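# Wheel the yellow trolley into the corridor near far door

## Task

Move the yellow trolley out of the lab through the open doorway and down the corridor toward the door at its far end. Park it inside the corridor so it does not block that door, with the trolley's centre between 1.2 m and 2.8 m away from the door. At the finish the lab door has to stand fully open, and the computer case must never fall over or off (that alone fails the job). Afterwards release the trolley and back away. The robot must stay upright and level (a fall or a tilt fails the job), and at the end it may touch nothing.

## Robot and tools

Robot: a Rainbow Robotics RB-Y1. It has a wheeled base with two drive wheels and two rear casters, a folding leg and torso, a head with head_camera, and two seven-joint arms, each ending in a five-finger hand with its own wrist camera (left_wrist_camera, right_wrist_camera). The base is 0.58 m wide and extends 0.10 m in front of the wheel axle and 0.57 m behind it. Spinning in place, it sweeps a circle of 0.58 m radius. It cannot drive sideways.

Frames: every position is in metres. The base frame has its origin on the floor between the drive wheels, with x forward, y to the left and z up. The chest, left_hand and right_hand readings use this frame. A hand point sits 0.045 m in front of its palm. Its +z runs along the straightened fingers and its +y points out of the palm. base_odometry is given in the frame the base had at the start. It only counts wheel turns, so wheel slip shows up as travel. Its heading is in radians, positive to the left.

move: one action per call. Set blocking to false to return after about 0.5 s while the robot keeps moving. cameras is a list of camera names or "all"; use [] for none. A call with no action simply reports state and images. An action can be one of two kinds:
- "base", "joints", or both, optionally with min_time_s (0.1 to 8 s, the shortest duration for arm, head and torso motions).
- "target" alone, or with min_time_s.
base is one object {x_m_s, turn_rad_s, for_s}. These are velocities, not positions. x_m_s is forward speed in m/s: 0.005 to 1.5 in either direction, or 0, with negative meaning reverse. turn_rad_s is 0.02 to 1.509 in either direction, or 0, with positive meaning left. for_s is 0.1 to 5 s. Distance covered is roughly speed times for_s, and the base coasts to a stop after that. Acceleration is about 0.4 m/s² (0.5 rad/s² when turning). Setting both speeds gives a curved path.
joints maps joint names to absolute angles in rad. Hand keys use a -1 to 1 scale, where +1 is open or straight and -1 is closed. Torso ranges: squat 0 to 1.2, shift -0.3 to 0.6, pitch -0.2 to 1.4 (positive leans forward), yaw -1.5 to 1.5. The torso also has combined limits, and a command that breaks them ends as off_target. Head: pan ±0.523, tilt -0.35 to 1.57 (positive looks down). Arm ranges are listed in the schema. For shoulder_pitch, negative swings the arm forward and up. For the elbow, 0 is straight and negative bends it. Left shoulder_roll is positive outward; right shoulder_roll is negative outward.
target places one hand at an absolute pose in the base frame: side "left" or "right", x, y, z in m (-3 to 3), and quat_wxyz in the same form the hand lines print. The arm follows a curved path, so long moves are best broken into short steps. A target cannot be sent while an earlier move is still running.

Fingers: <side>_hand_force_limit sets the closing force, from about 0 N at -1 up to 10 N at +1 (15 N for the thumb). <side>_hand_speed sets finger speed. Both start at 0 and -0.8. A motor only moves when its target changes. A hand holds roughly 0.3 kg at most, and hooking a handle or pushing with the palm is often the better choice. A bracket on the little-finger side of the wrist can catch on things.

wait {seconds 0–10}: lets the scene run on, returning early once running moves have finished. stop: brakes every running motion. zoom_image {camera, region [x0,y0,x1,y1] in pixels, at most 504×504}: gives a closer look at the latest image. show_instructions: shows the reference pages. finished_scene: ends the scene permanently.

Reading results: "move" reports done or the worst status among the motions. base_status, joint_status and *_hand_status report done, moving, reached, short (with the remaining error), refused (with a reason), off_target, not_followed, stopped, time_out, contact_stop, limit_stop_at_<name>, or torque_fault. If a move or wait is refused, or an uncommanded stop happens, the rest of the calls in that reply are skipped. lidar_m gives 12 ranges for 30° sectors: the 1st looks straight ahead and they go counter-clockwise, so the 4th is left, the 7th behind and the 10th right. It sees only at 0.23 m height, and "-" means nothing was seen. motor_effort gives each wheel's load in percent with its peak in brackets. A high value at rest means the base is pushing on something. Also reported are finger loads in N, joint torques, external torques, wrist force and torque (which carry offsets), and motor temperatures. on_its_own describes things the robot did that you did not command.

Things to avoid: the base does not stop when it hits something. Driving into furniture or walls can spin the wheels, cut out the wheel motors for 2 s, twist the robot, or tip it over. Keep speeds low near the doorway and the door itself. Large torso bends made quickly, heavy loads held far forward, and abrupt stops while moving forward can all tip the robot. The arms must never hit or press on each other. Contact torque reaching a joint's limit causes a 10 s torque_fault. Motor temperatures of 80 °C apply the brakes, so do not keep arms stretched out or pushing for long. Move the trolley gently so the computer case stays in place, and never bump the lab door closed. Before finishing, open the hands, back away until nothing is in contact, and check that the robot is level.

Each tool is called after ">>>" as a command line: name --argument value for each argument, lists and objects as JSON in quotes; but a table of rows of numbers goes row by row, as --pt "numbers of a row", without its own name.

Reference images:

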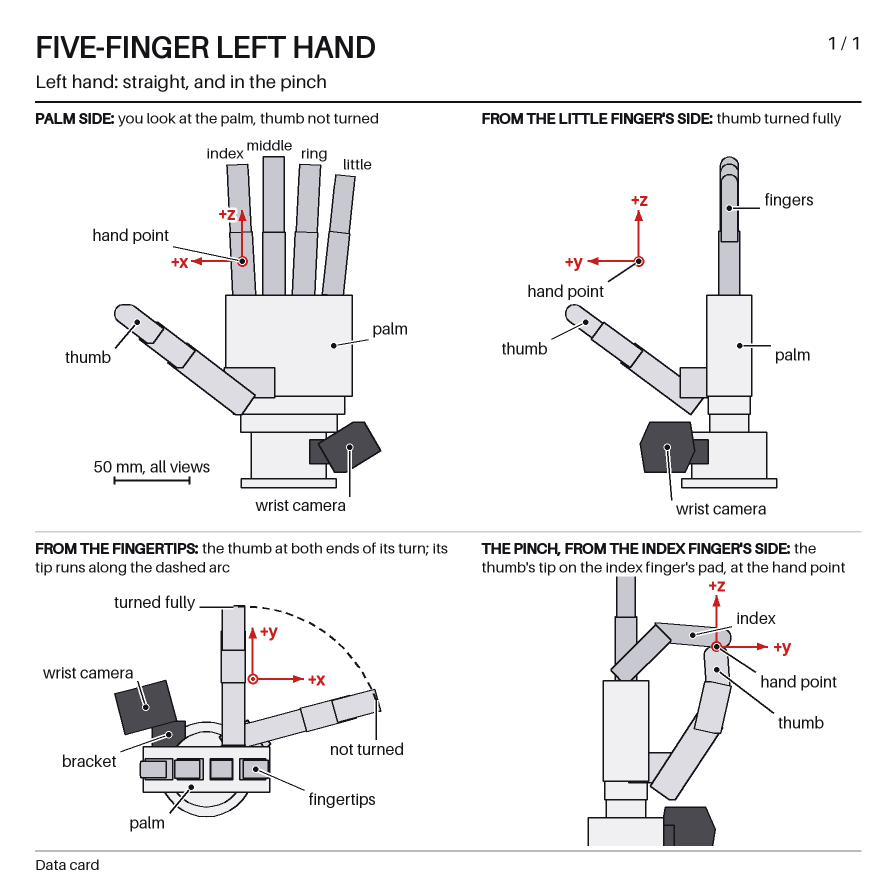

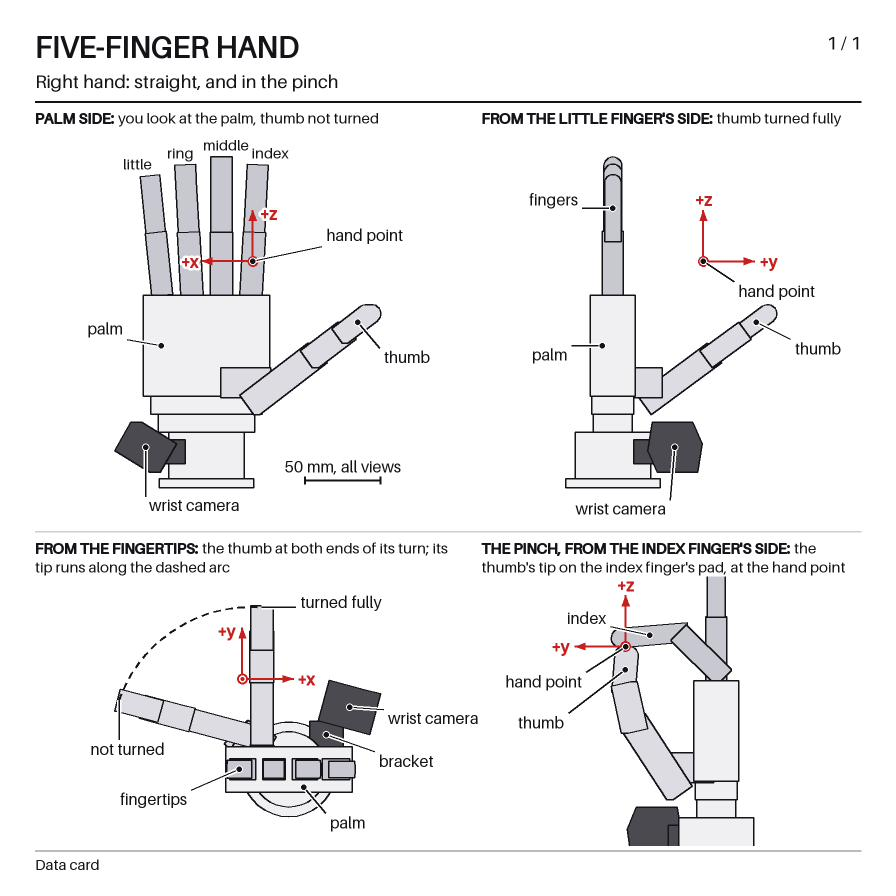

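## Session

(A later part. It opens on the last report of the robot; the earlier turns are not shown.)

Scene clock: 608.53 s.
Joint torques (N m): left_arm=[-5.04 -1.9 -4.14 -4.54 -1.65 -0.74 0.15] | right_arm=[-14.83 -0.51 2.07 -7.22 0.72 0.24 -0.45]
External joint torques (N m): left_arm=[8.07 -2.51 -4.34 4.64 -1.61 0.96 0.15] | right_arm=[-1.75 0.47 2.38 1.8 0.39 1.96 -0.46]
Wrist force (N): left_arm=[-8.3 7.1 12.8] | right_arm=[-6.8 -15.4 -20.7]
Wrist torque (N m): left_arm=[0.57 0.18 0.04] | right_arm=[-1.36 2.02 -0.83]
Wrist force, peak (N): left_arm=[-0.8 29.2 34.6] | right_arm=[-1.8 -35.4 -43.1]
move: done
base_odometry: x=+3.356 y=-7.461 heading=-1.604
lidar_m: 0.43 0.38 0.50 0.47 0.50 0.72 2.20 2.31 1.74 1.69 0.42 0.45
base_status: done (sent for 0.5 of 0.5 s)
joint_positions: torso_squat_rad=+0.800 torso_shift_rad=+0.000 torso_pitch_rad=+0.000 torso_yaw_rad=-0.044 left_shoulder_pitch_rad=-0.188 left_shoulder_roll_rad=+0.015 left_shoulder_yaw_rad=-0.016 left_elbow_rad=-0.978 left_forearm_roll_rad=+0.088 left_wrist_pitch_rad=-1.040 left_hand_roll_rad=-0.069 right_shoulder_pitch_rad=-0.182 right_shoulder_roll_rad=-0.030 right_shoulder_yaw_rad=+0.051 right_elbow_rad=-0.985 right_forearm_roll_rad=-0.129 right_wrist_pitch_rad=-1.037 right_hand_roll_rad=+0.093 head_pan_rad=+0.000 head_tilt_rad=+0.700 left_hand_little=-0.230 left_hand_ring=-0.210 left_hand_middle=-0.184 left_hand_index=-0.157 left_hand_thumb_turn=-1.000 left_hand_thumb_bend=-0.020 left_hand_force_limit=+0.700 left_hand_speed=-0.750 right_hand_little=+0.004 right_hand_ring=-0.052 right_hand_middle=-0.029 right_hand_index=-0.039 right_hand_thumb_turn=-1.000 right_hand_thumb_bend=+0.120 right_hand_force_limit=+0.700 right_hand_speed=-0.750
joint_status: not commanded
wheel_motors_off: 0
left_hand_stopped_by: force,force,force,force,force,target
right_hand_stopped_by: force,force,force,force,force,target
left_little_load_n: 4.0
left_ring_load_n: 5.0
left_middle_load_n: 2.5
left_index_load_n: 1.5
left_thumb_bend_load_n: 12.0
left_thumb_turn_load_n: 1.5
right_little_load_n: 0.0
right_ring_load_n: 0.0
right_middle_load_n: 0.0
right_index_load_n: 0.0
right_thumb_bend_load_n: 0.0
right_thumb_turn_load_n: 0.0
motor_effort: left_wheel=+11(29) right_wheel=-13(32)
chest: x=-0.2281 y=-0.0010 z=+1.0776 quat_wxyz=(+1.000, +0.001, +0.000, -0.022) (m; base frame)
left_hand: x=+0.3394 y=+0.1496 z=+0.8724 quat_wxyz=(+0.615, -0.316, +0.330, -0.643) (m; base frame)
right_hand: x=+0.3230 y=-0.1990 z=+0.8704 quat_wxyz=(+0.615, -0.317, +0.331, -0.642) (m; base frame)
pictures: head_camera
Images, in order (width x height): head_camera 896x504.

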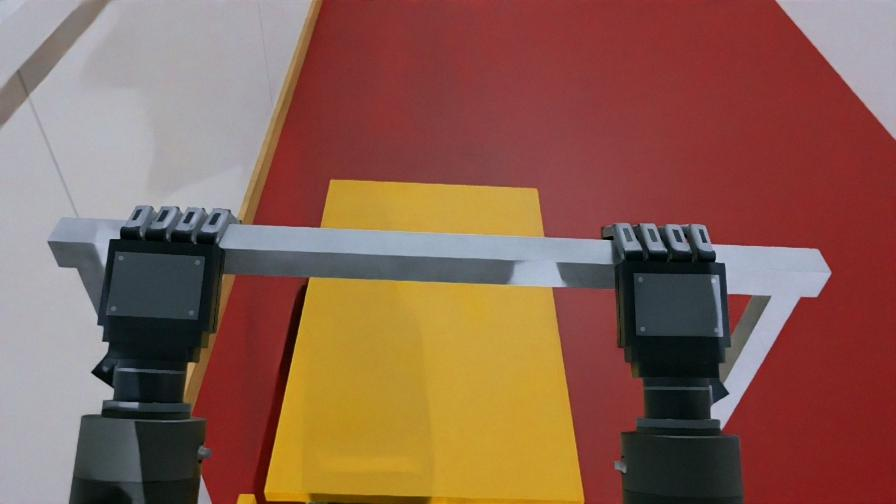

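>>> move --base '{"turn_rad_s": -0.06, "for_s": 0.4}' --joints '{"torso_yaw_rad": -0.029}' --min_time_s 0.4

>>> move --base '{"x_m_s": 0.25, "for_s": 2.4}' --cameras '["head_camera"]'

>>> zoom_image --camera "head_camera" --region '[240, 200, 600, 300]'

Scene clock: 610.30 s.
Joint torques (N m): left_arm=[-8.36 -2.19 -4.34 -4.04 -1.42 1.67 0.58] | right_arm=[-12.95 -0.89 1.28 -8.11 0.52 -1.55 -0.18]
External joint torques (N m): left_arm=[4.74 -2.8 -4.54 5.14 -1.37 3.37 0.59] | right_arm=[0.14 0.08 1.59 0.92 0.19 0.16 -0.19]
Wrist force (N): left_arm=[-6.8 -3.5 -0.1] | right_arm=[-7.9 -7.3 -12.3]
Wrist torque (N m): left_arm=[0.85 -0.79 0.86] | right_arm=[-1.57 1.59 -0.39]
Wrist force, peak (N): left_arm=[-2.3 12.3 19.3] | right_arm=[-3.5 -22.5 -31.9]
move: done
base_odometry: x=+3.356 y=-7.461 heading=-1.626
lidar_m: 0.43 0.38 0.50 0.48 0.50 0.69 1.98 2.37 1.75 1.69 0.42 0.45
base_status: done (sent for 0.4 of 0.4 s)
joint_positions: torso_squat_rad=+0.800 torso_shift_rad=+0.000 torso_pitch_rad=+0.000 torso_yaw_rad=-0.029 left_shoulder_pitch_rad=-0.187 left_shoulder_roll_rad=+0.015 left_shoulder_yaw_rad=-0.016 left_elbow_rad=-0.978 left_forearm_roll_rad=+0.088 left_wrist_pitch_rad=-1.041 left_hand_roll_rad=-0.069 right_shoulder_pitch_rad=-0.183 right_shoulder_roll_rad=-0.030 right_shoulder_yaw_rad=+0.052 right_elbow_rad=-0.985 right_forearm_roll_rad=-0.129 right_wrist_pitch_rad=-1.036 right_hand_roll_rad=+0.093 head_pan_rad=+0.000 head_tilt_rad=+0.700 left_hand_little=-0.230 left_hand_ring=-0.210 left_hand_middle=-0.184 left_hand_index=-0.157 left_hand_thumb_turn=-1.000 left_hand_thumb_bend=-0.020 left_hand_force_limit=+0.700 left_hand_speed=-0.750 right_hand_little=+0.004 right_hand_ring=-0.052 right_hand_middle=-0.029 right_hand_index=-0.039 right_hand_thumb_turn=-1.000 right_hand_thumb_bend=+0.120 right_hand_force_limit=+0.700 right_hand_speed=-0.750
joint_status: all done
wheel_motors_off: 0
left_hand_stopped_by: force,force,force,force,force,target
right_hand_stopped_by: force,force,force,force,force,target
left_little_load_n: 3.0
left_ring_load_n: 4.0
left_middle_load_n: 2.5
left_index_load_n: 2.0
left_thumb_bend_load_n: 12.5
left_thumb_turn_load_n: 1.0
right_little_load_n: 0.0
right_ring_load_n: 0.0
right_middle_load_n: 0.0
right_index_load_n: 0.0
right_thumb_bend_load_n: 0.0
right_thumb_turn_load_n: 0.0
motor_effort: left_wheel=+19(34) right_wheel=-22(37)
chest: x=-0.2282 y=-0.0010 z=+1.0776 quat_wxyz=(+1.000, +0.001, +0.000, -0.014) (m; base frame)
left_hand: x=+0.3367 y=+0.1584 z=+0.8722 quat_wxyz=(+0.620, -0.318, +0.328, -0.638) (m; base frame)
right_hand: x=+0.3261 y=-0.1904 z=+0.8705 quat_wxyz=(+0.620, -0.320, +0.329, -0.637) (m; base frame)
pictures: none

Scene clock: 613.63 s.
Joint torques (N m): left_arm=[0.33 -2.58 -4.28 -4.87 -0.61 -5.05 0.28] | right_arm=[-18.88 -0.07 1.29 -6.72 1.33 4.2 -0.52]
External joint torques (N m): left_arm=[13.45 -3.2 -4.48 4.32 -0.56 -3.35 0.29] | right_arm=[-5.84 0.9 1.6 2.31 0.99 5.91 -0.52]
Wrist force (N): left_arm=[-0.8 25.3 30.8] | right_arm=[-2.2 -30.7 -40.0]
Wrist torque (N m): left_arm=[0.26 1.04 -0.79] | right_arm=[-0.84 3.05 -1.47]
Wrist force, peak (N): left_arm=[-2.5 30.2 43.5] | right_arm=[-1.0 -33.7 -41.9]
move: done
base_odometry: x=+3.323 y=-8.061 heading=-1.627
lidar_m: 0.43 0.38 0.49 0.47 0.49 0.69 1.95 2.39 1.75 1.70 0.42 0.45
base_status: done (sent for 2.4 of 2.4 s)
joint_positions: torso_squat_rad=+0.800 torso_shift_rad=+0.000 torso_pitch_rad=+0.000 torso_yaw_rad=-0.030 left_shoulder_pitch_rad=-0.189 left_shoulder_roll_rad=+0.015 left_shoulder_yaw_rad=-0.016 left_elbow_rad=-0.978 left_forearm_roll_rad=+0.088 left_wrist_pitch_rad=-1.039 left_hand_roll_rad=-0.069 right_shoulder_pitch_rad=-0.181 right_shoulder_roll_rad=-0.030 right_shoulder_yaw_rad=+0.052 right_elbow_rad=-0.986 right_forearm_roll_rad=-0.129 right_wrist_pitch_rad=-1.038 right_hand_roll_rad=+0.093 head_pan_rad=+0.000 head_tilt_rad=+0.700 left_hand_little=-0.230 left_hand_ring=-0.210 left_hand_middle=-0.184 left_hand_index=-0.157 left_hand_thumb_turn=-1.000 left_hand_thumb_bend=-0.020 left_hand_force_limit=+0.700 left_hand_speed=-0.750 right_hand_little=+0.004 right_hand_ring=-0.052 right_hand_middle=-0.029 right_hand_index=-0.039 right_hand_thumb_turn=-1.000 right_hand_thumb_bend=+0.120 right_hand_force_limit=+0.700 right_hand_speed=-0.750
joint_status: not commanded
wheel_motors_off: 0
left_hand_stopped_by: force,force,force,force,force,target
right_hand_stopped_by: force,force,force,force,force,target
left_little_load_n: 4.5
left_ring_load_n: 5.0
left_middle_load_n: 3.0
left_index_load_n: 1.5
left_thumb_bend_load_n: 12.0
left_thumb_turn_load_n: 2.0
right_little_load_n: 0.0
right_ring_load_n: 0.0
right_middle_load_n: 0.0
right_index_load_n: 0.0
right_thumb_bend_load_n: 0.0
right_thumb_turn_load_n: 0.0
motor_effort: left_wheel=-20(41) right_wheel=+11(49)
chest: x=-0.2280 y=-0.0010 z=+1.0776 quat_wxyz=(+1.000, +0.001, +0.000, -0.015) (m; base frame)
left_hand: x=+0.3376 y=+0.1575 z=+0.8727 quat_wxyz=(+0.619, -0.318, +0.328, -0.639) (m; base frame)
right_hand: x=+0.3255 y=-0.1913 z=+0.8702 quat_wxyz=(+0.619, -0.320, +0.329, -0.637) (m; base frame)
pictures: head_camera
Images, in order (width x height): head_camera 896x504.

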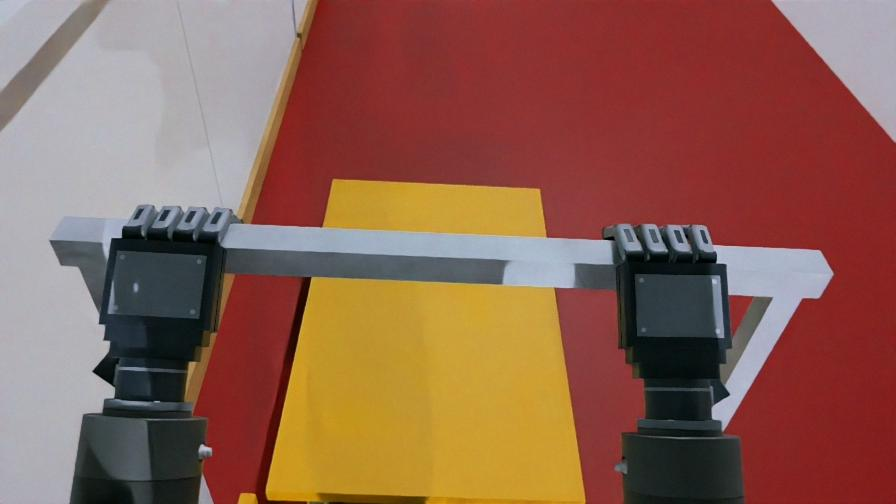

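Scaled by 1.400 from the camera's 896x504 image, which has a finer 1280x720 frame.

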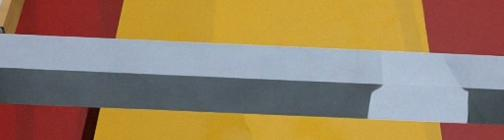

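>>> move --base '{"turn_rad_s": -0.1, "for_s": 0.4}' --joints '{"torso_yaw_rad": -0.007}' --min_time_s 0.4

>>> move --base '{"x_m_s": 0.3, "for_s": 2.5}' --cameras '["head_camera"]'

>>> zoom_image --camera "head_camera" --region '[240, 200, 600, 300]'

Scene clock: 615.30 s.
Joint torques (N m): left_arm=[-8.12 -1.28 -3.41 -3.93 -1.08 1.49 0.78] | right_arm=[-13.11 -0.52 1.29 -7.81 0.55 -1.58 -0.2]
External joint torques (N m): left_arm=[4.98 -1.89 -3.62 5.25 -1.03 3.18 0.79] | right_arm=[-0.02 0.45 1.62 1.22 0.22 0.14 -0.2]
Wrist force (N): left_arm=[-4.1 -2.3 3.2] | right_arm=[-7.7 -7.2 -11.9]
Wrist torque (N m): left_arm=[0.73 -1.01 1.21] | right_arm=[-1.60 1.56 -0.35]
Wrist force, peak (N): left_arm=[5.8 34.7 41.5] | right_arm=[5.1 -43.2 -50.7]
move: done
base_odometry: x=+3.323 y=-8.061 heading=-1.665
lidar_m: 0.43 0.39 0.40 0.47 0.49 0.66 1.72 2.48 1.78 1.69 0.42 0.42
base_status: done (sent for 0.4 of 0.4 s)
joint_positions: torso_squat_rad=+0.800 torso_shift_rad=+0.000 torso_pitch_rad=+0.000 torso_yaw_rad=-0.007 left_shoulder_pitch_rad=-0.187 left_shoulder_roll_rad=+0.015 left_shoulder_yaw_rad=-0.016 left_elbow_rad=-0.978 left_forearm_roll_rad=+0.088 left_wrist_pitch_rad=-1.041 left_hand_roll_rad=-0.069 right_shoulder_pitch_rad=-0.183 right_shoulder_roll_rad=-0.030 right_shoulder_yaw_rad=+0.052 right_elbow_rad=-0.985 right_forearm_roll_rad=-0.129 right_wrist_pitch_rad=-1.036 right_hand_roll_rad=+0.093 head_pan_rad=+0.000 head_tilt_rad=+0.700 left_hand_little=-0.230 left_hand_ring=-0.210 left_hand_middle=-0.184 left_hand_index=-0.157 left_hand_thumb_turn=-1.000 left_hand_thumb_bend=-0.020 left_hand_force_limit=+0.700 left_hand_speed=-0.750 right_hand_little=+0.004 right_hand_ring=-0.052 right_hand_middle=-0.029 right_hand_index=-0.039 right_hand_thumb_turn=-1.000 right_hand_thumb_bend=+0.120 right_hand_force_limit=+0.700 right_hand_speed=-0.750
joint_status: all done
wheel_motors_off: 0
left_hand_stopped_by: force,force,force,force,force,target
right_hand_stopped_by: force,force,force,force,force,target
left_little_load_n: 2.0
left_ring_load_n: 4.0
left_middle_load_n: 3.0
left_index_load_n: 2.5
left_thumb_bend_load_n: 14.0
left_thumb_turn_load_n: 0.5
right_little_load_n: 0.0
right_ring_load_n: 0.0
right_middle_load_n: 0.0
right_index_load_n: 0.0
right_thumb_bend_load_n: 0.5
right_thumb_turn_load_n: 0.0
motor_effort: left_wheel=+11(27) right_wheel=-18(31)
chest: x=-0.2282 y=-0.0010 z=+1.0776 quat_wxyz=(+1.000, +0.001, +0.000, -0.003) (m; base frame)
left_hand: x=+0.3330 y=+0.1705 z=+0.8723 quat_wxyz=(+0.627, -0.322, +0.324, -0.632) (m; base frame)
right_hand: x=+0.3301 y=-0.1782 z=+0.8705 quat_wxyz=(+0.627, -0.323, +0.325, -0.630) (m; base frame)
pictures: none

Scene clock: 618.90 s.
Joint torques (N m): left_arm=[-7.53 -4.29 -8 -3.04 -2.7 1.11 0.81] | right_arm=[-11.15 -1.22 0.45 -8.65 0.32 -1.73 -0.18]
External joint torques (N m): left_arm=[5.55 -4.92 -8.2 6.14 -2.65 2.8 0.82] | right_arm=[1.94 -0.25 0.76 0.38 -0.02 -0.01 -0.18]
Wrist force (N): left_arm=[-10.6 0.3 4.8] | right_arm=[-7.8 -7.7 -12.9]
Wrist torque (N m): left_arm=[0.83 -0.96 0.76] | right_arm=[-1.58 1.61 -0.39]
Wrist force, peak (N): left_arm=[-10.5 -26.7 -32.5] | right_arm=[-10.7 -11.4 -18.8]
move: done
base_odometry: x=+3.252 y=-8.807 heading=-1.666
lidar_m: 0.44 0.39 0.39 0.49 0.51 0.69 1.79 2.44 1.75 1.67 0.42 0.41
base_status: done (sent for 2.5 of 2.5 s)
joint_positions: torso_squat_rad=+0.800 torso_shift_rad=+0.000 torso_pitch_rad=+0.000 torso_yaw_rad=-0.007 left_shoulder_pitch_rad=-0.187 left_shoulder_roll_rad=+0.015 left_shoulder_yaw_rad=-0.015 left_elbow_rad=-0.978 left_forearm_roll_rad=+0.089 left_wrist_pitch_rad=-1.041 left_hand_roll_rad=-0.069 right_shoulder_pitch_rad=-0.183 right_shoulder_roll_rad=-0.030 right_shoulder_yaw_rad=+0.052 right_elbow_rad=-0.985 right_forearm_roll_rad=-0.129 right_wrist_pitch_rad=-1.036 right_hand_roll_rad=+0.093 head_pan_rad=+0.000 head_tilt_rad=+0.700 left_hand_little=-0.230 left_hand_ring=-0.210 left_hand_middle=-0.184 left_hand_index=-0.157 left_hand_thumb_turn=-1.000 left_hand_thumb_bend=-0.020 left_hand_force_limit=+0.700 left_hand_speed=-0.750 right_hand_little=+0.004 right_hand_ring=-0.052 right_hand_middle=-0.029 right_hand_index=-0.039 right_hand_thumb_turn=-1.000 right_hand_thumb_bend=+0.120 right_hand_force_limit=+0.700 right_hand_speed=-0.750
joint_status: not commanded
wheel_motors_off: 0
left_hand_stopped_by: force,force,force,force,force,target
right_hand_stopped_by: force,force,force,force,force,target
left_little_load_n: 2.0
left_ring_load_n: 4.0
left_middle_load_n: 3.0
left_index_load_n: 2.5
left_thumb_bend_load_n: 14.0
left_thumb_turn_load_n: 1.0
right_little_load_n: 0.0
right_ring_load_n: 0.0
right_middle_load_n: 0.0
right_index_load_n: 0.0
right_thumb_bend_load_n: 0.0
right_thumb_turn_load_n: 0.0
motor_effort: left_wheel=-5(44) right_wheel=+0(44)
chest: x=-0.2281 y=-0.0009 z=+1.0776 quat_wxyz=(+1.000, +0.001, +0.000, -0.003) (m; base frame)
left_hand: x=+0.3333 y=+0.1715 z=+0.8723 quat_wxyz=(+0.627, -0.322, +0.324, -0.631) (m; base frame)
right_hand: x=+0.3303 y=-0.1779 z=+0.8706 quat_wxyz=(+0.627, -0.323, +0.325, -0.630) (m; base frame)
pictures: head_camera
Images, in order (width x height): head_camera 896x504.

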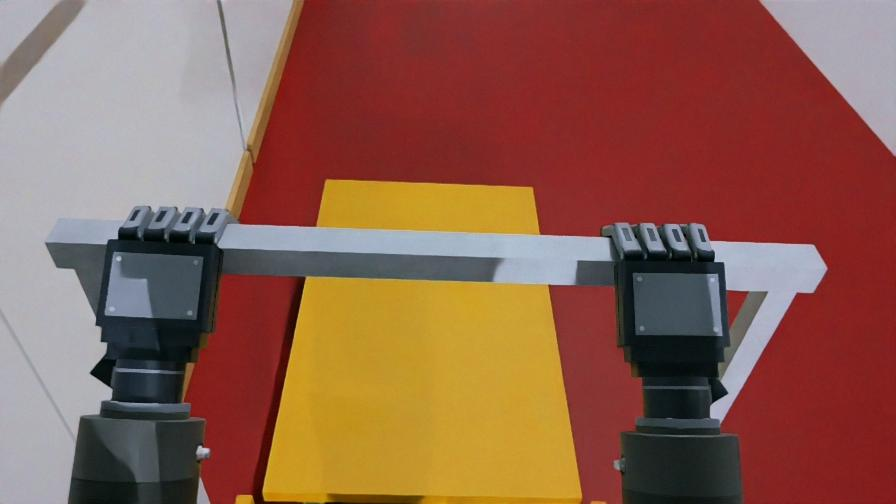

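Scaled by 1.400 from the camera's 896x504 image, which has a finer 1280x720 frame.

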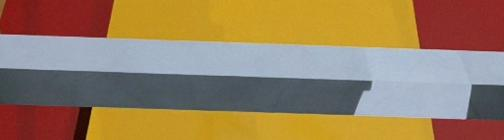

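>>> move --base '{"x_m_s": 0.3, "for_s": 2.7}' --cameras '["head_camera"]'

>>> zoom_image --camera "head_camera" --region '[240, 200, 600, 300]'

Scene clock: 623.10 s.
Joint torques (N m): left_arm=[-10.04 -4.39 -9.37 -2.59 -3.66 2.63 1.36] | right_arm=[-7.36 -1.24 0.62 -6.95 0.46 -2.11 -0.23]
External joint torques (N m): left_arm=[3.04 -5.03 -9.58 6.59 -3.62 4.33 1.37] | right_arm=[5.75 -0.28 0.94 2.09 0.13 -0.39 -0.24]
Wrist force (N): left_arm=[-14.2 -5.9 -2.2] | right_arm=[-8.6 -6.5 -5.1]
Wrist torque (N m): left_arm=[1.02 -1.78 1.22] | right_arm=[-1.68 1.55 -0.41]
Wrist force, peak (N): left_arm=[-18.9 -28.0 -32.7] | right_arm=[-8.8 -8.1 -12.9]
move: done
base_odometry: x=+3.175 y=-9.614 heading=-1.666
lidar_m: 0.44 0.39 0.40 0.52 0.53 0.72 1.88 2.40 1.72 1.64 0.42 0.42
base_status: done (sent for 2.7 of 2.7 s)
joint_positions: torso_squat_rad=+0.800 torso_shift_rad=+0.000 torso_pitch_rad=+0.000 torso_yaw_rad=-0.007 left_shoulder_pitch_rad=-0.187 left_shoulder_roll_rad=+0.015 left_shoulder_yaw_rad=-0.015 left_elbow_rad=-0.979 left_forearm_roll_rad=+0.089 left_wrist_pitch_rad=-1.041 left_hand_roll_rad=-0.069 right_shoulder_pitch_rad=-0.184 right_shoulder_roll_rad=-0.030 right_shoulder_yaw_rad=+0.052 right_elbow_rad=-0.986 right_forearm_roll_rad=-0.129 right_wrist_pitch_rad=-1.036 right_hand_roll_rad=+0.093 head_pan_rad=+0.000 head_tilt_rad=+0.700 left_hand_little=-0.230 left_hand_ring=-0.210 left_hand_middle=-0.184 left_hand_index=-0.157 left_hand_thumb_turn=-1.000 left_hand_thumb_bend=-0.020 left_hand_force_limit=+0.700 left_hand_speed=-0.750 right_hand_little=+0.004 right_hand_ring=-0.052 right_hand_middle=-0.029 right_hand_index=-0.038 right_hand_thumb_turn=-1.000 right_hand_thumb_bend=+0.120 right_hand_force_limit=+0.700 right_hand_speed=-0.750
joint_status: not commanded
wheel_motors_off: 0
left_hand_stopped_by: force,force,force,force,force,target
right_hand_stopped_by: force,force,force,force,force,target
left_little_load_n: 1.5
left_ring_load_n: 4.0
left_middle_load_n: 3.5
left_index_load_n: 4.0
left_thumb_bend_load_n: 15.0
left_thumb_turn_load_n: 0.5
right_little_load_n: 0.0
right_ring_load_n: 2.5
right_middle_load_n: 0.0
right_index_load_n: 3.5
right_thumb_bend_load_n: 5.0
right_thumb_turn_load_n: 1.0
motor_effort: left_wheel=-4(38) right_wheel=-3(29)
chest: x=-0.2282 y=-0.0009 z=+1.0776 quat_wxyz=(+1.000, +0.001, +0.000, -0.003) (m; base frame)
left_hand: x=+0.3330 y=+0.1721 z=+0.8722 quat_wxyz=(+0.627, -0.322, +0.324, -0.631) (m; base frame)
right_hand: x=+0.3306 y=-0.1776 z=+0.8714 quat_wxyz=(+0.627, -0.323, +0.325, -0.630) (m; base frame)
pictures: head_camera
Images, in order (width x height): head_camera 896x504.

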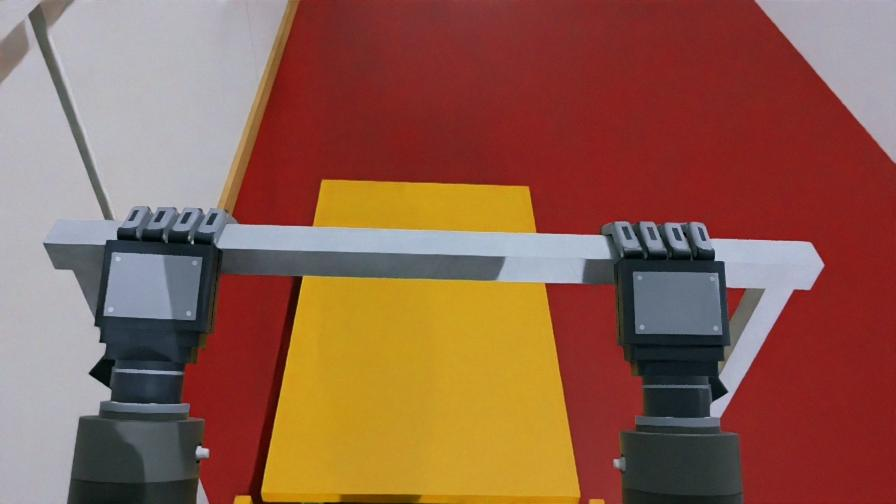

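Scaled by 1.400 from the camera's 896x504 image, which has a finer 1280x720 frame.

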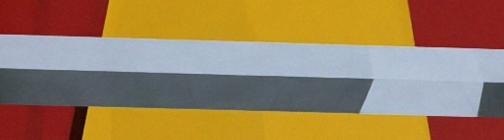

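>>> move --joints '{"head_tilt_rad": 0.25}' --cameras '["head_camera"]'

>>> zoom_image --camera "head_camera" --region '[480, 0, 896, 330]'

Scene clock: 624.50 s.
Joint torques (N m): left_arm=[-9.82 -4.82 -9.54 -2.56 -3.54 2.56 1.23] | right_arm=[-7.11 -1.21 0.71 -6.75 0.57 -2.02 -0.14]
External joint torques (N m): left_arm=[3.27 -5.46 -9.75 6.62 -3.49 4.26 1.24] | right_arm=[6.01 -0.24 1.02 2.28 0.24 -0.3 -0.15]
Wrist force (N): left_arm=[-14.3 -5.8 -2.3] | right_arm=[-7.7 -6.7 -4.4]
Wrist torque (N m): left_arm=[1.01 -1.74 1.22] | right_arm=[-1.79 1.40 -0.32]
Wrist force, peak (N): left_arm=[-14.4 -6.0 -2.3] | right_arm=[-8.9 -7.1 -5.0]
move: done
base_odometry: x=+3.175 y=-9.614 heading=-1.666
lidar_m: 0.43 0.39 0.39 0.51 0.53 0.72 1.87 2.42 1.72 1.64 0.42 0.42
base_status: not commanded
joint_positions: torso_squat_rad=+0.800 torso_shift_rad=+0.000 torso_pitch_rad=+0.000 torso_yaw_rad=-0.007 left_shoulder_pitch_rad=-0.187 left_shoulder_roll_rad=+0.015 left_shoulder_yaw_rad=-0.015 left_elbow_rad=-0.979 left_forearm_roll_rad=+0.089 left_wrist_pitch_rad=-1.041 left_hand_roll_rad=-0.069 right_shoulder_pitch_rad=-0.184 right_shoulder_roll_rad=-0.030 right_shoulder_yaw_rad=+0.052 right_elbow_rad=-0.986 right_forearm_roll_rad=-0.129 right_wrist_pitch_rad=-1.036 right_hand_roll_rad=+0.093 head_pan_rad=+0.000 head_tilt_rad=+0.250 left_hand_little=-0.230 left_hand_ring=-0.210 left_hand_middle=-0.184 left_hand_index=-0.157 left_hand_thumb_turn=-1.000 left_hand_thumb_bend=-0.020 left_hand_force_limit=+0.700 left_hand_speed=-0.750 right_hand_little=+0.004 right_hand_ring=-0.052 right_hand_middle=-0.029 right_hand_index=-0.038 right_hand_thumb_turn=-1.000 right_hand_thumb_bend=+0.120 right_hand_force_limit=+0.700 right_hand_speed=-0.750
joint_status: all done
wheel_motors_off: 0
left_hand_stopped_by: force,force,force,force,force,target
right_hand_stopped_by: force,force,force,force,force,target
left_little_load_n: 1.0
left_ring_load_n: 4.0
left_middle_load_n: 3.5
left_index_load_n: 4.0
left_thumb_bend_load_n: 15.0
left_thumb_turn_load_n: 1.0
right_little_load_n: 0.0
right_ring_load_n: 2.5
right_middle_load_n: 0.0
right_index_load_n: 3.5
right_thumb_bend_load_n: 5.0
right_thumb_turn_load_n: 1.0
motor_effort: left_wheel=-5(5) right_wheel=-3(4)
chest: x=-0.2282 y=-0.0009 z=+1.0776 quat_wxyz=(+1.000, +0.001, +0.000, -0.003) (m; base frame)
left_hand: x=+0.3330 y=+0.1721 z=+0.8722 quat_wxyz=(+0.627, -0.322, +0.324, -0.631) (m; base frame)
right_hand: x=+0.3305 y=-0.1776 z=+0.8714 quat_wxyz=(+0.627, -0.323, +0.325, -0.630) (m; base frame)
pictures: head_camera
Images, in order (width x height): head_camera 896x504.

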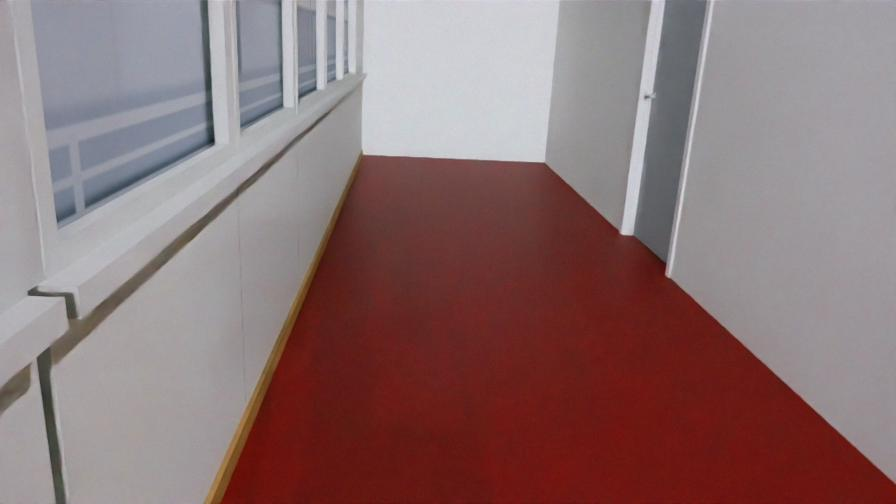

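Scaled by 1.212 from the camera's 896x504 image, which has a finer 1280x720 frame.

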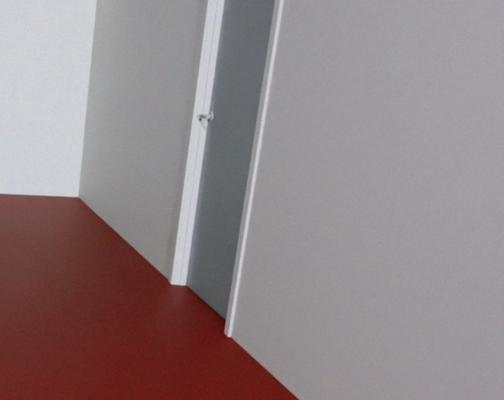

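>>> move --base '{"x_m_s": 0.3, "for_s": 2.0}' --joints '{"head_tilt_rad": 0.7}' --cameras '["head_camera"]'

Scene clock: 628.43 s.
Joint torques (N m): left_arm=[-15.16 -6.43 -13.14 -1.53 -5.06 6.33 1.94] | right_arm=[-0.78 -1.15 0.49 -6.29 0.21 -4.99 -0.16]
External joint torques (N m): left_arm=[-2.1 -7.08 -13.35 7.65 -5.01 8.02 1.95] | right_arm=[12.37 -0.18 0.8 2.75 -0.12 -3.28 -0.16]
Wrist force (N): left_arm=[-21.2 -21.8 -19.0] | right_arm=[-10.6 5.5 14.6]
Wrist torque (N m): left_arm=[1.39 -2.71 1.92] | right_arm=[-2.10 1.04 -0.23]
Wrist force, peak (N): left_arm=[-18.3 -28.0 -33.9] | right_arm=[-10.7 10.5 22.0]
move: done
base_odometry: x=+3.118 y=-10.211 heading=-1.665
lidar_m: 0.44 0.39 0.39 0.54 0.55 0.75 1.93 2.38 1.70 1.63 0.42 0.41
base_status: done (sent for 2 of 2 s)
joint_positions: torso_squat_rad=+0.800 torso_shift_rad=+0.000 torso_pitch_rad=+0.000 torso_yaw_rad=-0.006 left_shoulder_pitch_rad=-0.185 left_shoulder_roll_rad=+0.016 left_shoulder_yaw_rad=-0.014 left_elbow_rad=-0.979 left_forearm_roll_rad=+0.089 left_wrist_pitch_rad=-1.042 left_hand_roll_rad=-0.070 right_shoulder_pitch_rad=-0.186 right_shoulder_roll_rad=-0.030 right_shoulder_yaw_rad=+0.052 right_elbow_rad=-0.986 right_forearm_roll_rad=-0.129 right_wrist_pitch_rad=-1.035 right_hand_roll_rad=+0.093 head_pan_rad=+0.000 head_tilt_rad=+0.700 left_hand_little=-0.230 left_hand_ring=-0.210 left_hand_middle=-0.184 left_hand_index=-0.157 left_hand_thumb_turn=-1.000 left_hand_thumb_bend=-0.020 left_hand_force_limit=+0.700 left_hand_speed=-0.750 right_hand_little=+0.004 right_hand_ring=-0.051 right_hand_middle=-0.029 right_hand_index=-0.038 right_hand_thumb_turn=-1.000 right_hand_thumb_bend=+0.123 right_hand_force_limit=+0.700 right_hand_speed=-0.750
joint_status: all done
wheel_motors_off: 0
left_hand_stopped_by: force,force,force,force,force,target
right_hand_stopped_by: force,force,force,force,force,target
left_little_load_n: 0.5
left_ring_load_n: 3.5
left_middle_load_n: 3.5
left_index_load_n: 5.0
left_thumb_bend_load_n: 15.5
left_thumb_turn_load_n: -0.5
right_little_load_n: 0.0
right_ring_load_n: 10.5
right_middle_load_n: 0.5
right_index_load_n: 8.5
right_thumb_bend_load_n: 24.5
right_thumb_turn_load_n: 4.5
motor_effort: left_wheel=+4(39) right_wheel=-11(29)
chest: x=-0.2282 y=-0.0009 z=+1.0776 quat_wxyz=(+1.000, +0.001, +0.000, -0.003) (m; base frame)
left_hand: x=+0.3325 y=+0.1734 z=+0.8720 quat_wxyz=(+0.628, -0.322, +0.323, -0.630) (m; base frame)
right_hand: x=+0.3311 y=-0.1769 z=+0.8722 quat_wxyz=(+0.628, -0.323, +0.324, -0.630) (m; base frame)
pictures: head_camera
Images, in order (width x height): head_camera 896x504.

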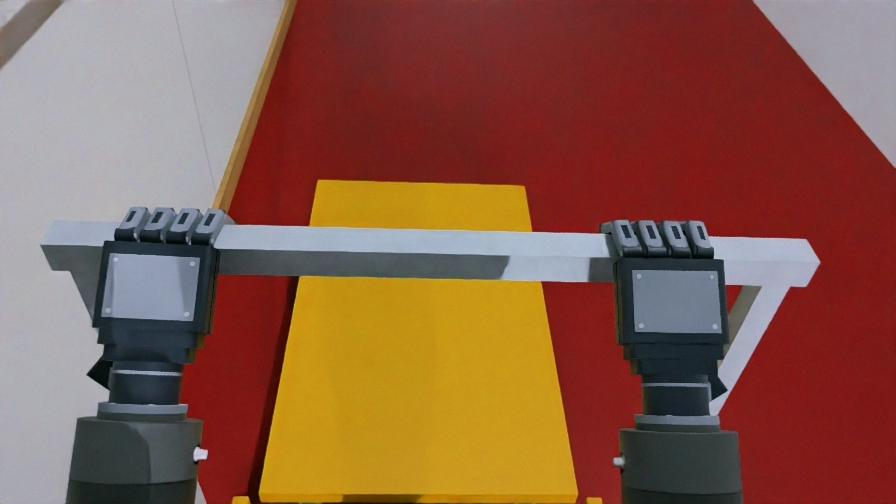

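>>> move --base '{"turn_rad_s": 0.08, "for_s": 0.4}' --joints '{"torso_yaw_rad": -0.025}' --min_time_s 0.4

>>> move --base '{"x_m_s": 0.25, "for_s": 2.0}' --cameras '["head_camera"]'

Scene clock: 629.80 s.
Joint torques (N m): left_arm=[-10.6 -6.99 -12.67 -2.45 -3.88 2.25 1.29] | right_arm=[-8.26 -1.68 -0.45 -6.4 0.56 -1.84 -0.11]
External joint torques (N m): left_arm=[2.49 -7.65 -12.88 6.73 -3.83 3.94 1.29] | right_arm=[4.85 -0.72 -0.14 2.64 0.23 -0.15 -0.12]
Wrist force (N): left_arm=[-15.8 -2.3 1.9] | right_arm=[-7.0 -8.2 -7.1]
Wrist torque (N m): left_arm=[1.02 -0.97 0.32] | right_arm=[-1.79 1.52 -0.37]
Wrist force, peak (N): left_arm=[-26.9 -25.8 -23.2] | right_arm=[-15.3 7.3 15.7]
move: done
base_odometry: x=+3.118 y=-10.211 heading=-1.634
lidar_m: 0.44 0.39 0.56 0.53 0.55 0.78 2.16 2.30 1.69 1.63 0.42 0.44
base_status: done (sent for 0.4 of 0.4 s)
joint_positions: torso_squat_rad=+0.800 torso_shift_rad=+0.000 torso_pitch_rad=-0.001 torso_yaw_rad=-0.025 left_shoulder_pitch_rad=-0.187 left_shoulder_roll_rad=+0.016 left_shoulder_yaw_rad=-0.014 left_elbow_rad=-0.979 left_forearm_roll_rad=+0.089 left_wrist_pitch_rad=-1.041 left_hand_roll_rad=-0.069 right_shoulder_pitch_rad=-0.184 right_shoulder_roll_rad=-0.030 right_shoulder_yaw_rad=+0.052 right_elbow_rad=-0.986 right_forearm_roll_rad=-0.129 right_wrist_pitch_rad=-1.036 right_hand_roll_rad=+0.093 head_pan_rad=+0.000 head_tilt_rad=+0.700 left_hand_little=-0.230 left_hand_ring=-0.210 left_hand_middle=-0.184 left_hand_index=-0.157 left_hand_thumb_turn=-1.000 left_hand_thumb_bend=-0.020 left_hand_force_limit=+0.700 left_hand_speed=-0.750 right_hand_little=+0.004 right_hand_ring=-0.052 right_hand_middle=-0.029 right_hand_index=-0.039 right_hand_thumb_turn=-1.000 right_hand_thumb_bend=+0.120 right_hand_force_limit=+0.700 right_hand_speed=-0.750
joint_status: all done
wheel_motors_off: 0
left_hand_stopped_by: force,force,force,force,force,target
right_hand_stopped_by: force,force,force,force,force,target
left_little_load_n: 1.5
left_ring_load_n: 4.0
left_middle_load_n: 3.5
left_index_load_n: 4.5
left_thumb_bend_load_n: 15.0
left_thumb_turn_load_n: 1.0
right_little_load_n: 0.0
right_ring_load_n: 1.0
right_middle_load_n: 0.0
right_index_load_n: 3.0
right_thumb_bend_load_n: 2.5
right_thumb_turn_load_n: 0.0
motor_effort: left_wheel=-10(21) right_wheel=+0(9)
chest: x=-0.2282 y=-0.0009 z=+1.0776 quat_wxyz=(+1.000, +0.001, +0.000, -0.012) (m; base frame)
left_hand: x=+0.3360 y=+0.1626 z=+0.8722 quat_wxyz=(+0.622, -0.319, +0.327, -0.636) (m; base frame)
right_hand: x=+0.3272 y=-0.1874 z=+0.8714 quat_wxyz=(+0.622, -0.320, +0.327, -0.635) (m; base frame)
pictures: none

Scene clock: 632.73 s.
Joint torques (N m): left_arm=[-8.17 -2.97 -7.23 -3.18 -1.68 1.64 1.29] | right_arm=[-7.37 -1.19 -0.3 -6.51 0.83 -1.72 -0.13]
External joint torques (N m): left_arm=[4.91 -3.6 -7.44 6 -1.63 3.33 1.3] | right_arm=[5.74 -0.23 0.01 2.52 0.49 0 -0.14]
Wrist force (N): left_arm=[-2.5 -1.4 0.0] | right_arm=[-5.9 -7.1 -5.0]
Wrist torque (N m): left_arm=[1.12 -2.17 1.48] | right_arm=[-1.70 1.47 -0.38]
Wrist force, peak (N): left_arm=[-17.5 -27.1 -31.9] | right_arm=[-8.8 -7.4 -12.9]
move: done
base_odometry: x=+3.087 y=-10.711 heading=-1.633
lidar_m: 0.43 0.38 0.55 0.53 0.56 0.77 2.17 2.31 1.70 1.63 0.42 0.44
base_status: done (sent for 2 of 2 s)
joint_positions: torso_squat_rad=+0.800 torso_shift_rad=+0.000 torso_pitch_rad=+0.000 torso_yaw_rad=-0.025 left_shoulder_pitch_rad=-0.187 left_shoulder_roll_rad=+0.015 left_shoulder_yaw_rad=-0.015 left_elbow_rad=-0.978 left_forearm_roll_rad=+0.088 left_wrist_pitch_rad=-1.041 left_hand_roll_rad=-0.069 right_shoulder_pitch_rad=-0.184 right_shoulder_roll_rad=-0.030 right_shoulder_yaw_rad=+0.052 right_elbow_rad=-0.986 right_forearm_roll_rad=-0.129 right_wrist_pitch_rad=-1.036 right_hand_roll_rad=+0.093 head_pan_rad=+0.000 head_tilt_rad=+0.700 left_hand_little=-0.230 left_hand_ring=-0.210 left_hand_middle=-0.184 left_hand_index=-0.157 left_hand_thumb_turn=-1.000 left_hand_thumb_bend=-0.020 left_hand_force_limit=+0.700 left_hand_speed=-0.750 right_hand_little=+0.004 right_hand_ring=-0.052 right_hand_middle=-0.029 right_hand_index=-0.038 right_hand_thumb_turn=-1.000 right_hand_thumb_bend=+0.120 right_hand_force_limit=+0.700 right_hand_speed=-0.750
joint_status: not commanded
wheel_motors_off: 0
left_hand_stopped_by: force,force,force,force,force,target
right_hand_stopped_by: force,force,force,force,force,target
left_little_load_n: 1.0
left_ring_load_n: 4.5
left_middle_load_n: 4.5
left_index_load_n: 5.5
left_thumb_bend_load_n: 15.0
left_thumb_turn_load_n: 1.5
right_little_load_n: 0.0
right_ring_load_n: 2.5
right_middle_load_n: 0.0
right_index_load_n: 3.5
right_thumb_bend_load_n: 3.5
right_thumb_turn_load_n: 0.5
motor_effort: left_wheel=+6(77) right_wheel=-13(27)
chest: x=-0.2281 y=-0.0010 z=+1.0776 quat_wxyz=(+1.000, +0.001, +0.000, -0.012) (m; base frame)
left_hand: x=+0.3362 y=+0.1612 z=+0.8723 quat_wxyz=(+0.621, -0.319, +0.327, -0.637) (m; base frame)
right_hand: x=+0.3273 y=-0.1876 z=+0.8714 quat_wxyz=(+0.622, -0.320, +0.327, -0.635) (m; base frame)
pictures: head_camera
Images, in order (width x height): head_camera 896x504.

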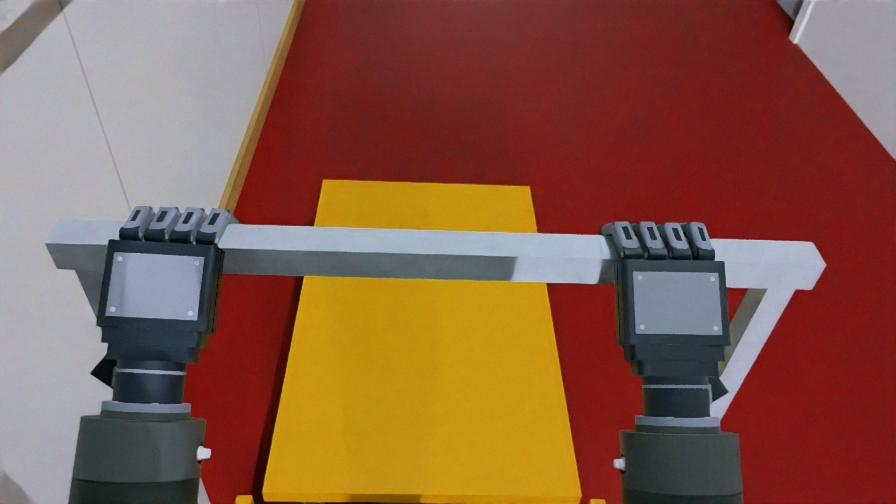

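>>> move --joints '{"left_hand_speed": -0.3, "right_hand_speed": -0.3, "left_hand_little": 1, "left_hand_ring": 1, "left_hand_middle": 1, "left_hand_index": 1, "left_hand_thumb_bend": 1, "right_hand_little": 1, "right_hand_ring": 1, "right_hand_middle": 1, "right_hand_index": 1, "right_hand_thumb_bend": 1}' --cameras '["head_camera"]'

Scene clock: 635.27 s.
Joint torques (N m): left_arm=[-11.55 -1.31 -3.26 -6.97 -0.32 -0.29 0.45] | right_arm=[-10.54 -1.46 -0.41 -7.79 0.55 -1.82 -0.19]
External joint torques (N m): left_arm=[1.52 -1.91 -3.46 2.21 -0.27 1.41 0.46] | right_arm=[2.56 -0.5 -0.1 1.24 0.22 -0.11 -0.2]
Wrist force (N): left_arm=[0.5 4.0 -7.6] | right_arm=[-8.0 -7.5 -12.1]
Wrist torque (N m): left_arm=[1.14 -0.58 0.11] | right_arm=[-1.58 1.58 -0.42]
Wrist force, peak (N): left_arm=[0.1 -0.4 -9.9] | right_arm=[-9.0 -7.7 -13.2]
move: done
base_odometry: x=+3.087 y=-10.711 heading=-1.633
lidar_m: 0.44 0.39 0.56 0.53 0.56 0.77 2.17 2.30 1.70 1.63 0.43 0.44
base_status: not commanded
joint_positions: torso_squat_rad=+0.800 torso_shift_rad=+0.000 torso_pitch_rad=+0.000 torso_yaw_rad=-0.025 left_shoulder_pitch_rad=-0.186 left_shoulder_roll_rad=+0.015 left_shoulder_yaw_rad=-0.016 left_elbow_rad=-0.977 left_forearm_roll_rad=+0.088 left_wrist_pitch_rad=-1.040 left_hand_roll_rad=-0.069 right_shoulder_pitch_rad=-0.183 right_shoulder_roll_rad=-0.030 right_shoulder_yaw_rad=+0.052 right_elbow_rad=-0.985 right_forearm_roll_rad=-0.129 right_wrist_pitch_rad=-1.036 right_hand_roll_rad=+0.093 head_pan_rad=+0.000 head_tilt_rad=+0.700 left_hand_little=+1.000 left_hand_ring=+1.000 left_hand_middle=+1.000 left_hand_index=+1.000 left_hand_thumb_turn=-1.000 left_hand_thumb_bend=+1.000 left_hand_force_limit=+0.700 left_hand_speed=-0.300 right_hand_little=+1.000 right_hand_ring=+1.000 right_hand_middle=+1.000 right_hand_index=+1.000 right_hand_thumb_turn=-1.000 right_hand_thumb_bend=+1.000 right_hand_force_limit=+0.700 right_hand_speed=-0.300
joint_status: all done
wheel_motors_off: 0
left_hand_stopped_by: target,target,target,target,target,target
right_hand_stopped_by: target,target,target,target,target,target
left_little_load_n: 0.0
left_ring_load_n: 0.0
left_middle_load_n: 0.0
left_index_load_n: 0.0
left_thumb_bend_load_n: 0.0
left_thumb_turn_load_n: 0.0
right_little_load_n: 0.0
right_ring_load_n: 0.0
right_middle_load_n: 0.0
right_index_load_n: 0.0
right_thumb_bend_load_n: 0.0
right_thumb_turn_load_n: 0.0
motor_effort: left_wheel=+8(9) right_wheel=-11(13)
chest: x=-0.2281 y=-0.0010 z=+1.0776 quat_wxyz=(+1.000, +0.001, +0.000, -0.012) (m; base frame)
left_hand: x=+0.3359 y=+0.1605 z=+0.8712 quat_wxyz=(+0.621, -0.319, +0.328, -0.637) (m; base frame)
right_hand: x=+0.3270 y=-0.1878 z=+0.8708 quat_wxyz=(+0.621, -0.320, +0.328, -0.635) (m; base frame)
pictures: head_camera
Images, in order (width x height): head_camera 896x504.

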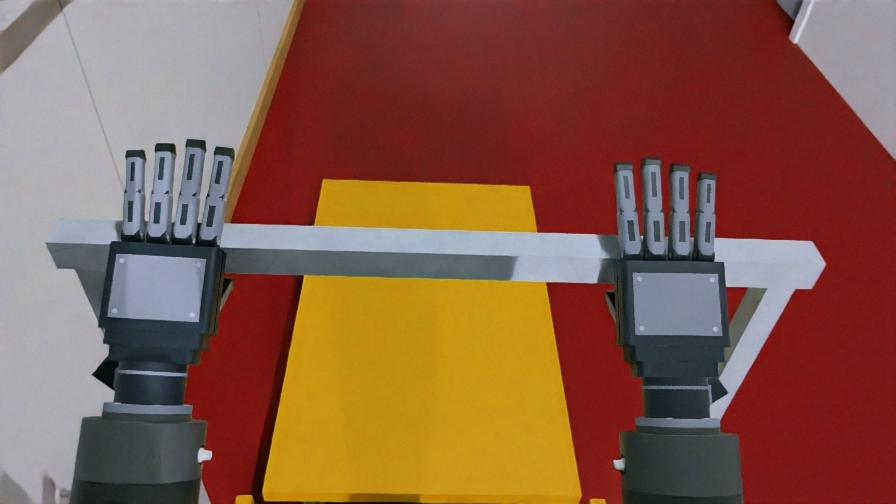

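>>> move --base '{"x_m_s": -0.12, "for_s": 1.5}'

>>> move --base '{"x_m_s": -0.3, "for_s": 2.5}' --cameras '["head_camera"]'

Scene clock: 638.27 s.
Joint torques (N m): left_arm=[-12.48 -0.49 -2.6 -7.96 -0.19 -0.98 0.27] | right_arm=[-12.14 -1.37 -0.25 -8.08 0.52 -1.77 -0.18]
External joint torques (N m): left_arm=[0.58 -1.1 -2.8 1.21 -0.14 0.72 0.28] | right_arm=[0.94 -0.41 0.06 0.95 0.19 -0.05 -0.19]
Wrist force (N): left_arm=[1.5 8.1 -4.4] | right_arm=[-7.7 -7.2 -11.9]
Wrist torque (N m): left_arm=[1.09 -0.38 -0.12] | right_arm=[-1.56 1.53 -0.40]
Wrist force, peak (N): left_arm=[1.7 8.5 -4.4] | right_arm=[-8.7 -7.8 -13.0]
move: done
base_odometry: x=+3.098 y=-10.531 heading=-1.633
lidar_m: 0.62 0.53 0.55 0.53 0.56 0.77 2.18 2.30 1.70 1.63 1.67 0.56
base_status: done (sent for 1.5 of 1.5 s)
joint_positions: torso_squat_rad=+0.800 torso_shift_rad=+0.000 torso_pitch_rad=+0.000 torso_yaw_rad=-0.025 left_shoulder_pitch_rad=-0.186 left_shoulder_roll_rad=+0.014 left_shoulder_yaw_rad=-0.016 left_elbow_rad=-0.977 left_forearm_roll_rad=+0.088 left_wrist_pitch_rad=-1.040 left_hand_roll_rad=-0.069 right_shoulder_pitch_rad=-0.183 right_shoulder_roll_rad=-0.030 right_shoulder_yaw_rad=+0.052 right_elbow_rad=-0.985 right_forearm_roll_rad=-0.129 right_wrist_pitch_rad=-1.036 right_hand_roll_rad=+0.093 head_pan_rad=+0.000 head_tilt_rad=+0.700 left_hand_little=+1.000 left_hand_ring=+1.000 left_hand_middle=+1.000 left_hand_index=+1.000 left_hand_thumb_turn=-1.000 left_hand_thumb_bend=+1.000 left_hand_force_limit=+0.700 left_hand_speed=-0.300 right_hand_little=+1.000 right_hand_ring=+1.000 right_hand_middle=+1.000 right_hand_index=+1.000 right_hand_thumb_turn=-1.000 right_hand_thumb_bend=+1.000 right_hand_force_limit=+0.700 right_hand_speed=-0.300
joint_status: not commanded
wheel_motors_off: 0
left_hand_stopped_by: target,target,target,target,target,target
right_hand_stopped_by: target,target,target,target,target,target
left_little_load_n: 0.0
left_ring_load_n: 0.0
left_middle_load_n: 0.0
left_index_load_n: 0.0
left_thumb_bend_load_n: 0.0
left_thumb_turn_load_n: 0.0
right_little_load_n: 0.0
right_ring_load_n: 0.0
right_middle_load_n: -0.5
right_index_load_n: 0.0
right_thumb_bend_load_n: 0.0
right_thumb_turn_load_n: 0.0
motor_effort: left_wheel=-9(31) right_wheel=-5(29)
chest: x=-0.2280 y=-0.0010 z=+1.0776 quat_wxyz=(+1.000, +0.001, +0.000, -0.012) (m; base frame)
left_hand: x=+0.3359 y=+0.1604 z=+0.8708 quat_wxyz=(+0.620, -0.320, +0.328, -0.637) (m; base frame)
right_hand: x=+0.3269 y=-0.1879 z=+0.8705 quat_wxyz=(+0.621, -0.321, +0.328, -0.635) (m; base frame)
pictures: none

Scene clock: 642.20 s.
Joint torques (N m): left_arm=[-12.06 -0.83 -2.46 -8 -0.11 -1.17 0.27] | right_arm=[-12.17 -1.27 -0.23 -8.16 0.56 -1.76 -0.17]
External joint torques (N m): left_arm=[1.01 -1.43 -2.66 1.18 -0.06 0.53 0.28] | right_arm=[0.93 -0.31 0.08 0.86 0.22 -0.04 -0.18]
Wrist force (N): left_arm=[1.5 8.2 -4.5] | right_arm=[-8.2 -7.2 -12.6]
Wrist torque (N m): left_arm=[1.12 -0.40 -0.12] | right_arm=[-1.53 1.64 -0.43]
Wrist force, peak (N): left_arm=[1.6 8.5 -4.3] | right_arm=[-8.9 -8.4 -13.0]
move: done
base_odometry: x=+3.144 y=-9.782 heading=-1.632
lidar_m: 1.24 0.77 0.56 0.54 0.56 0.78 2.22 2.28 1.68 1.63 1.68 1.27
base_status: done (sent for 2.5 of 2.5 s)
joint_positions: torso_squat_rad=+0.800 torso_shift_rad=+0.000 torso_pitch_rad=+0.000 torso_yaw_rad=-0.025 left_shoulder_pitch_rad=-0.186 left_shoulder_roll_rad=+0.014 left_shoulder_yaw_rad=-0.017 left_elbow_rad=-0.977 left_forearm_roll_rad=+0.088 left_wrist_pitch_rad=-1.040 left_hand_roll_rad=-0.069 right_shoulder_pitch_rad=-0.183 right_shoulder_roll_rad=-0.030 right_shoulder_yaw_rad=+0.052 right_elbow_rad=-0.985 right_forearm_roll_rad=-0.129 right_wrist_pitch_rad=-1.036 right_hand_roll_rad=+0.093 head_pan_rad=+0.000 head_tilt_rad=+0.700 left_hand_little=+1.000 left_hand_ring=+1.000 left_hand_middle=+1.000 left_hand_index=+1.000 left_hand_thumb_turn=-1.000 left_hand_thumb_bend=+1.000 left_hand_force_limit=+0.700 left_hand_speed=-0.300 right_hand_little=+1.000 right_hand_ring=+1.000 right_hand_middle=+1.000 right_hand_index=+1.000 right_hand_thumb_turn=-1.000 right_hand_thumb_bend=+1.000 right_hand_force_limit=+0.700 right_hand_speed=-0.300
joint_status: not commanded
wheel_motors_off: 0
left_hand_stopped_by: target,target,target,target,target,target
right_hand_stopped_by: target,target,target,target,target,target
left_little_load_n: 0.0
left_ring_load_n: 0.0
left_middle_load_n: 0.0
left_index_load_n: 0.0
left_thumb_bend_load_n: 0.0
left_thumb_turn_load_n: 0.0
right_little_load_n: 0.0
right_ring_load_n: 0.0
right_middle_load_n: 0.0
right_index_load_n: 0.0
right_thumb_bend_load_n: 0.0
right_thumb_turn_load_n: 0.0
motor_effort: left_wheel=+10(36) right_wheel=-9(37)
chest: x=-0.2280 y=-0.0010 z=+1.0776 quat_wxyz=(+1.000, +0.001, +0.000, -0.012) (m; base frame)
left_hand: x=+0.3359 y=+0.1603 z=+0.8708 quat_wxyz=(+0.620, -0.320, +0.328, -0.637) (m; base frame)
right_hand: x=+0.3269 y=-0.1879 z=+0.8705 quat_wxyz=(+0.621, -0.321, +0.328, -0.635) (m; base frame)
pictures: head_camera
Images, in order (width x height): head_camera 896x504.

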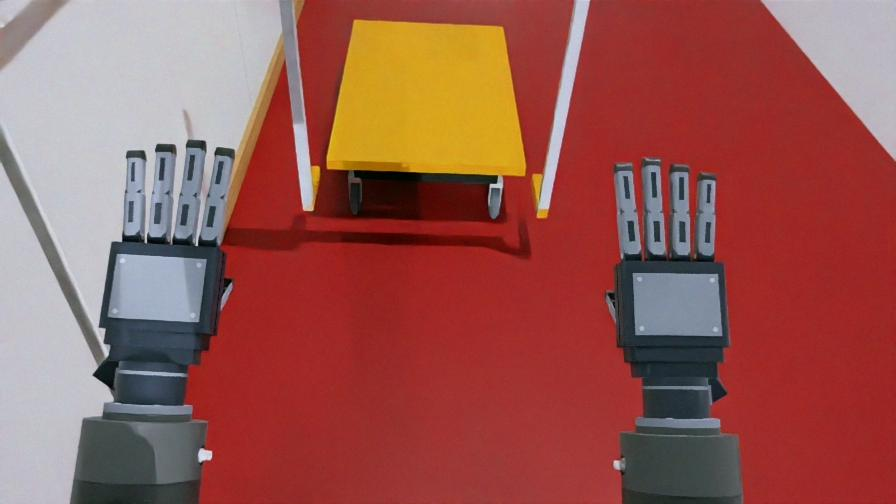

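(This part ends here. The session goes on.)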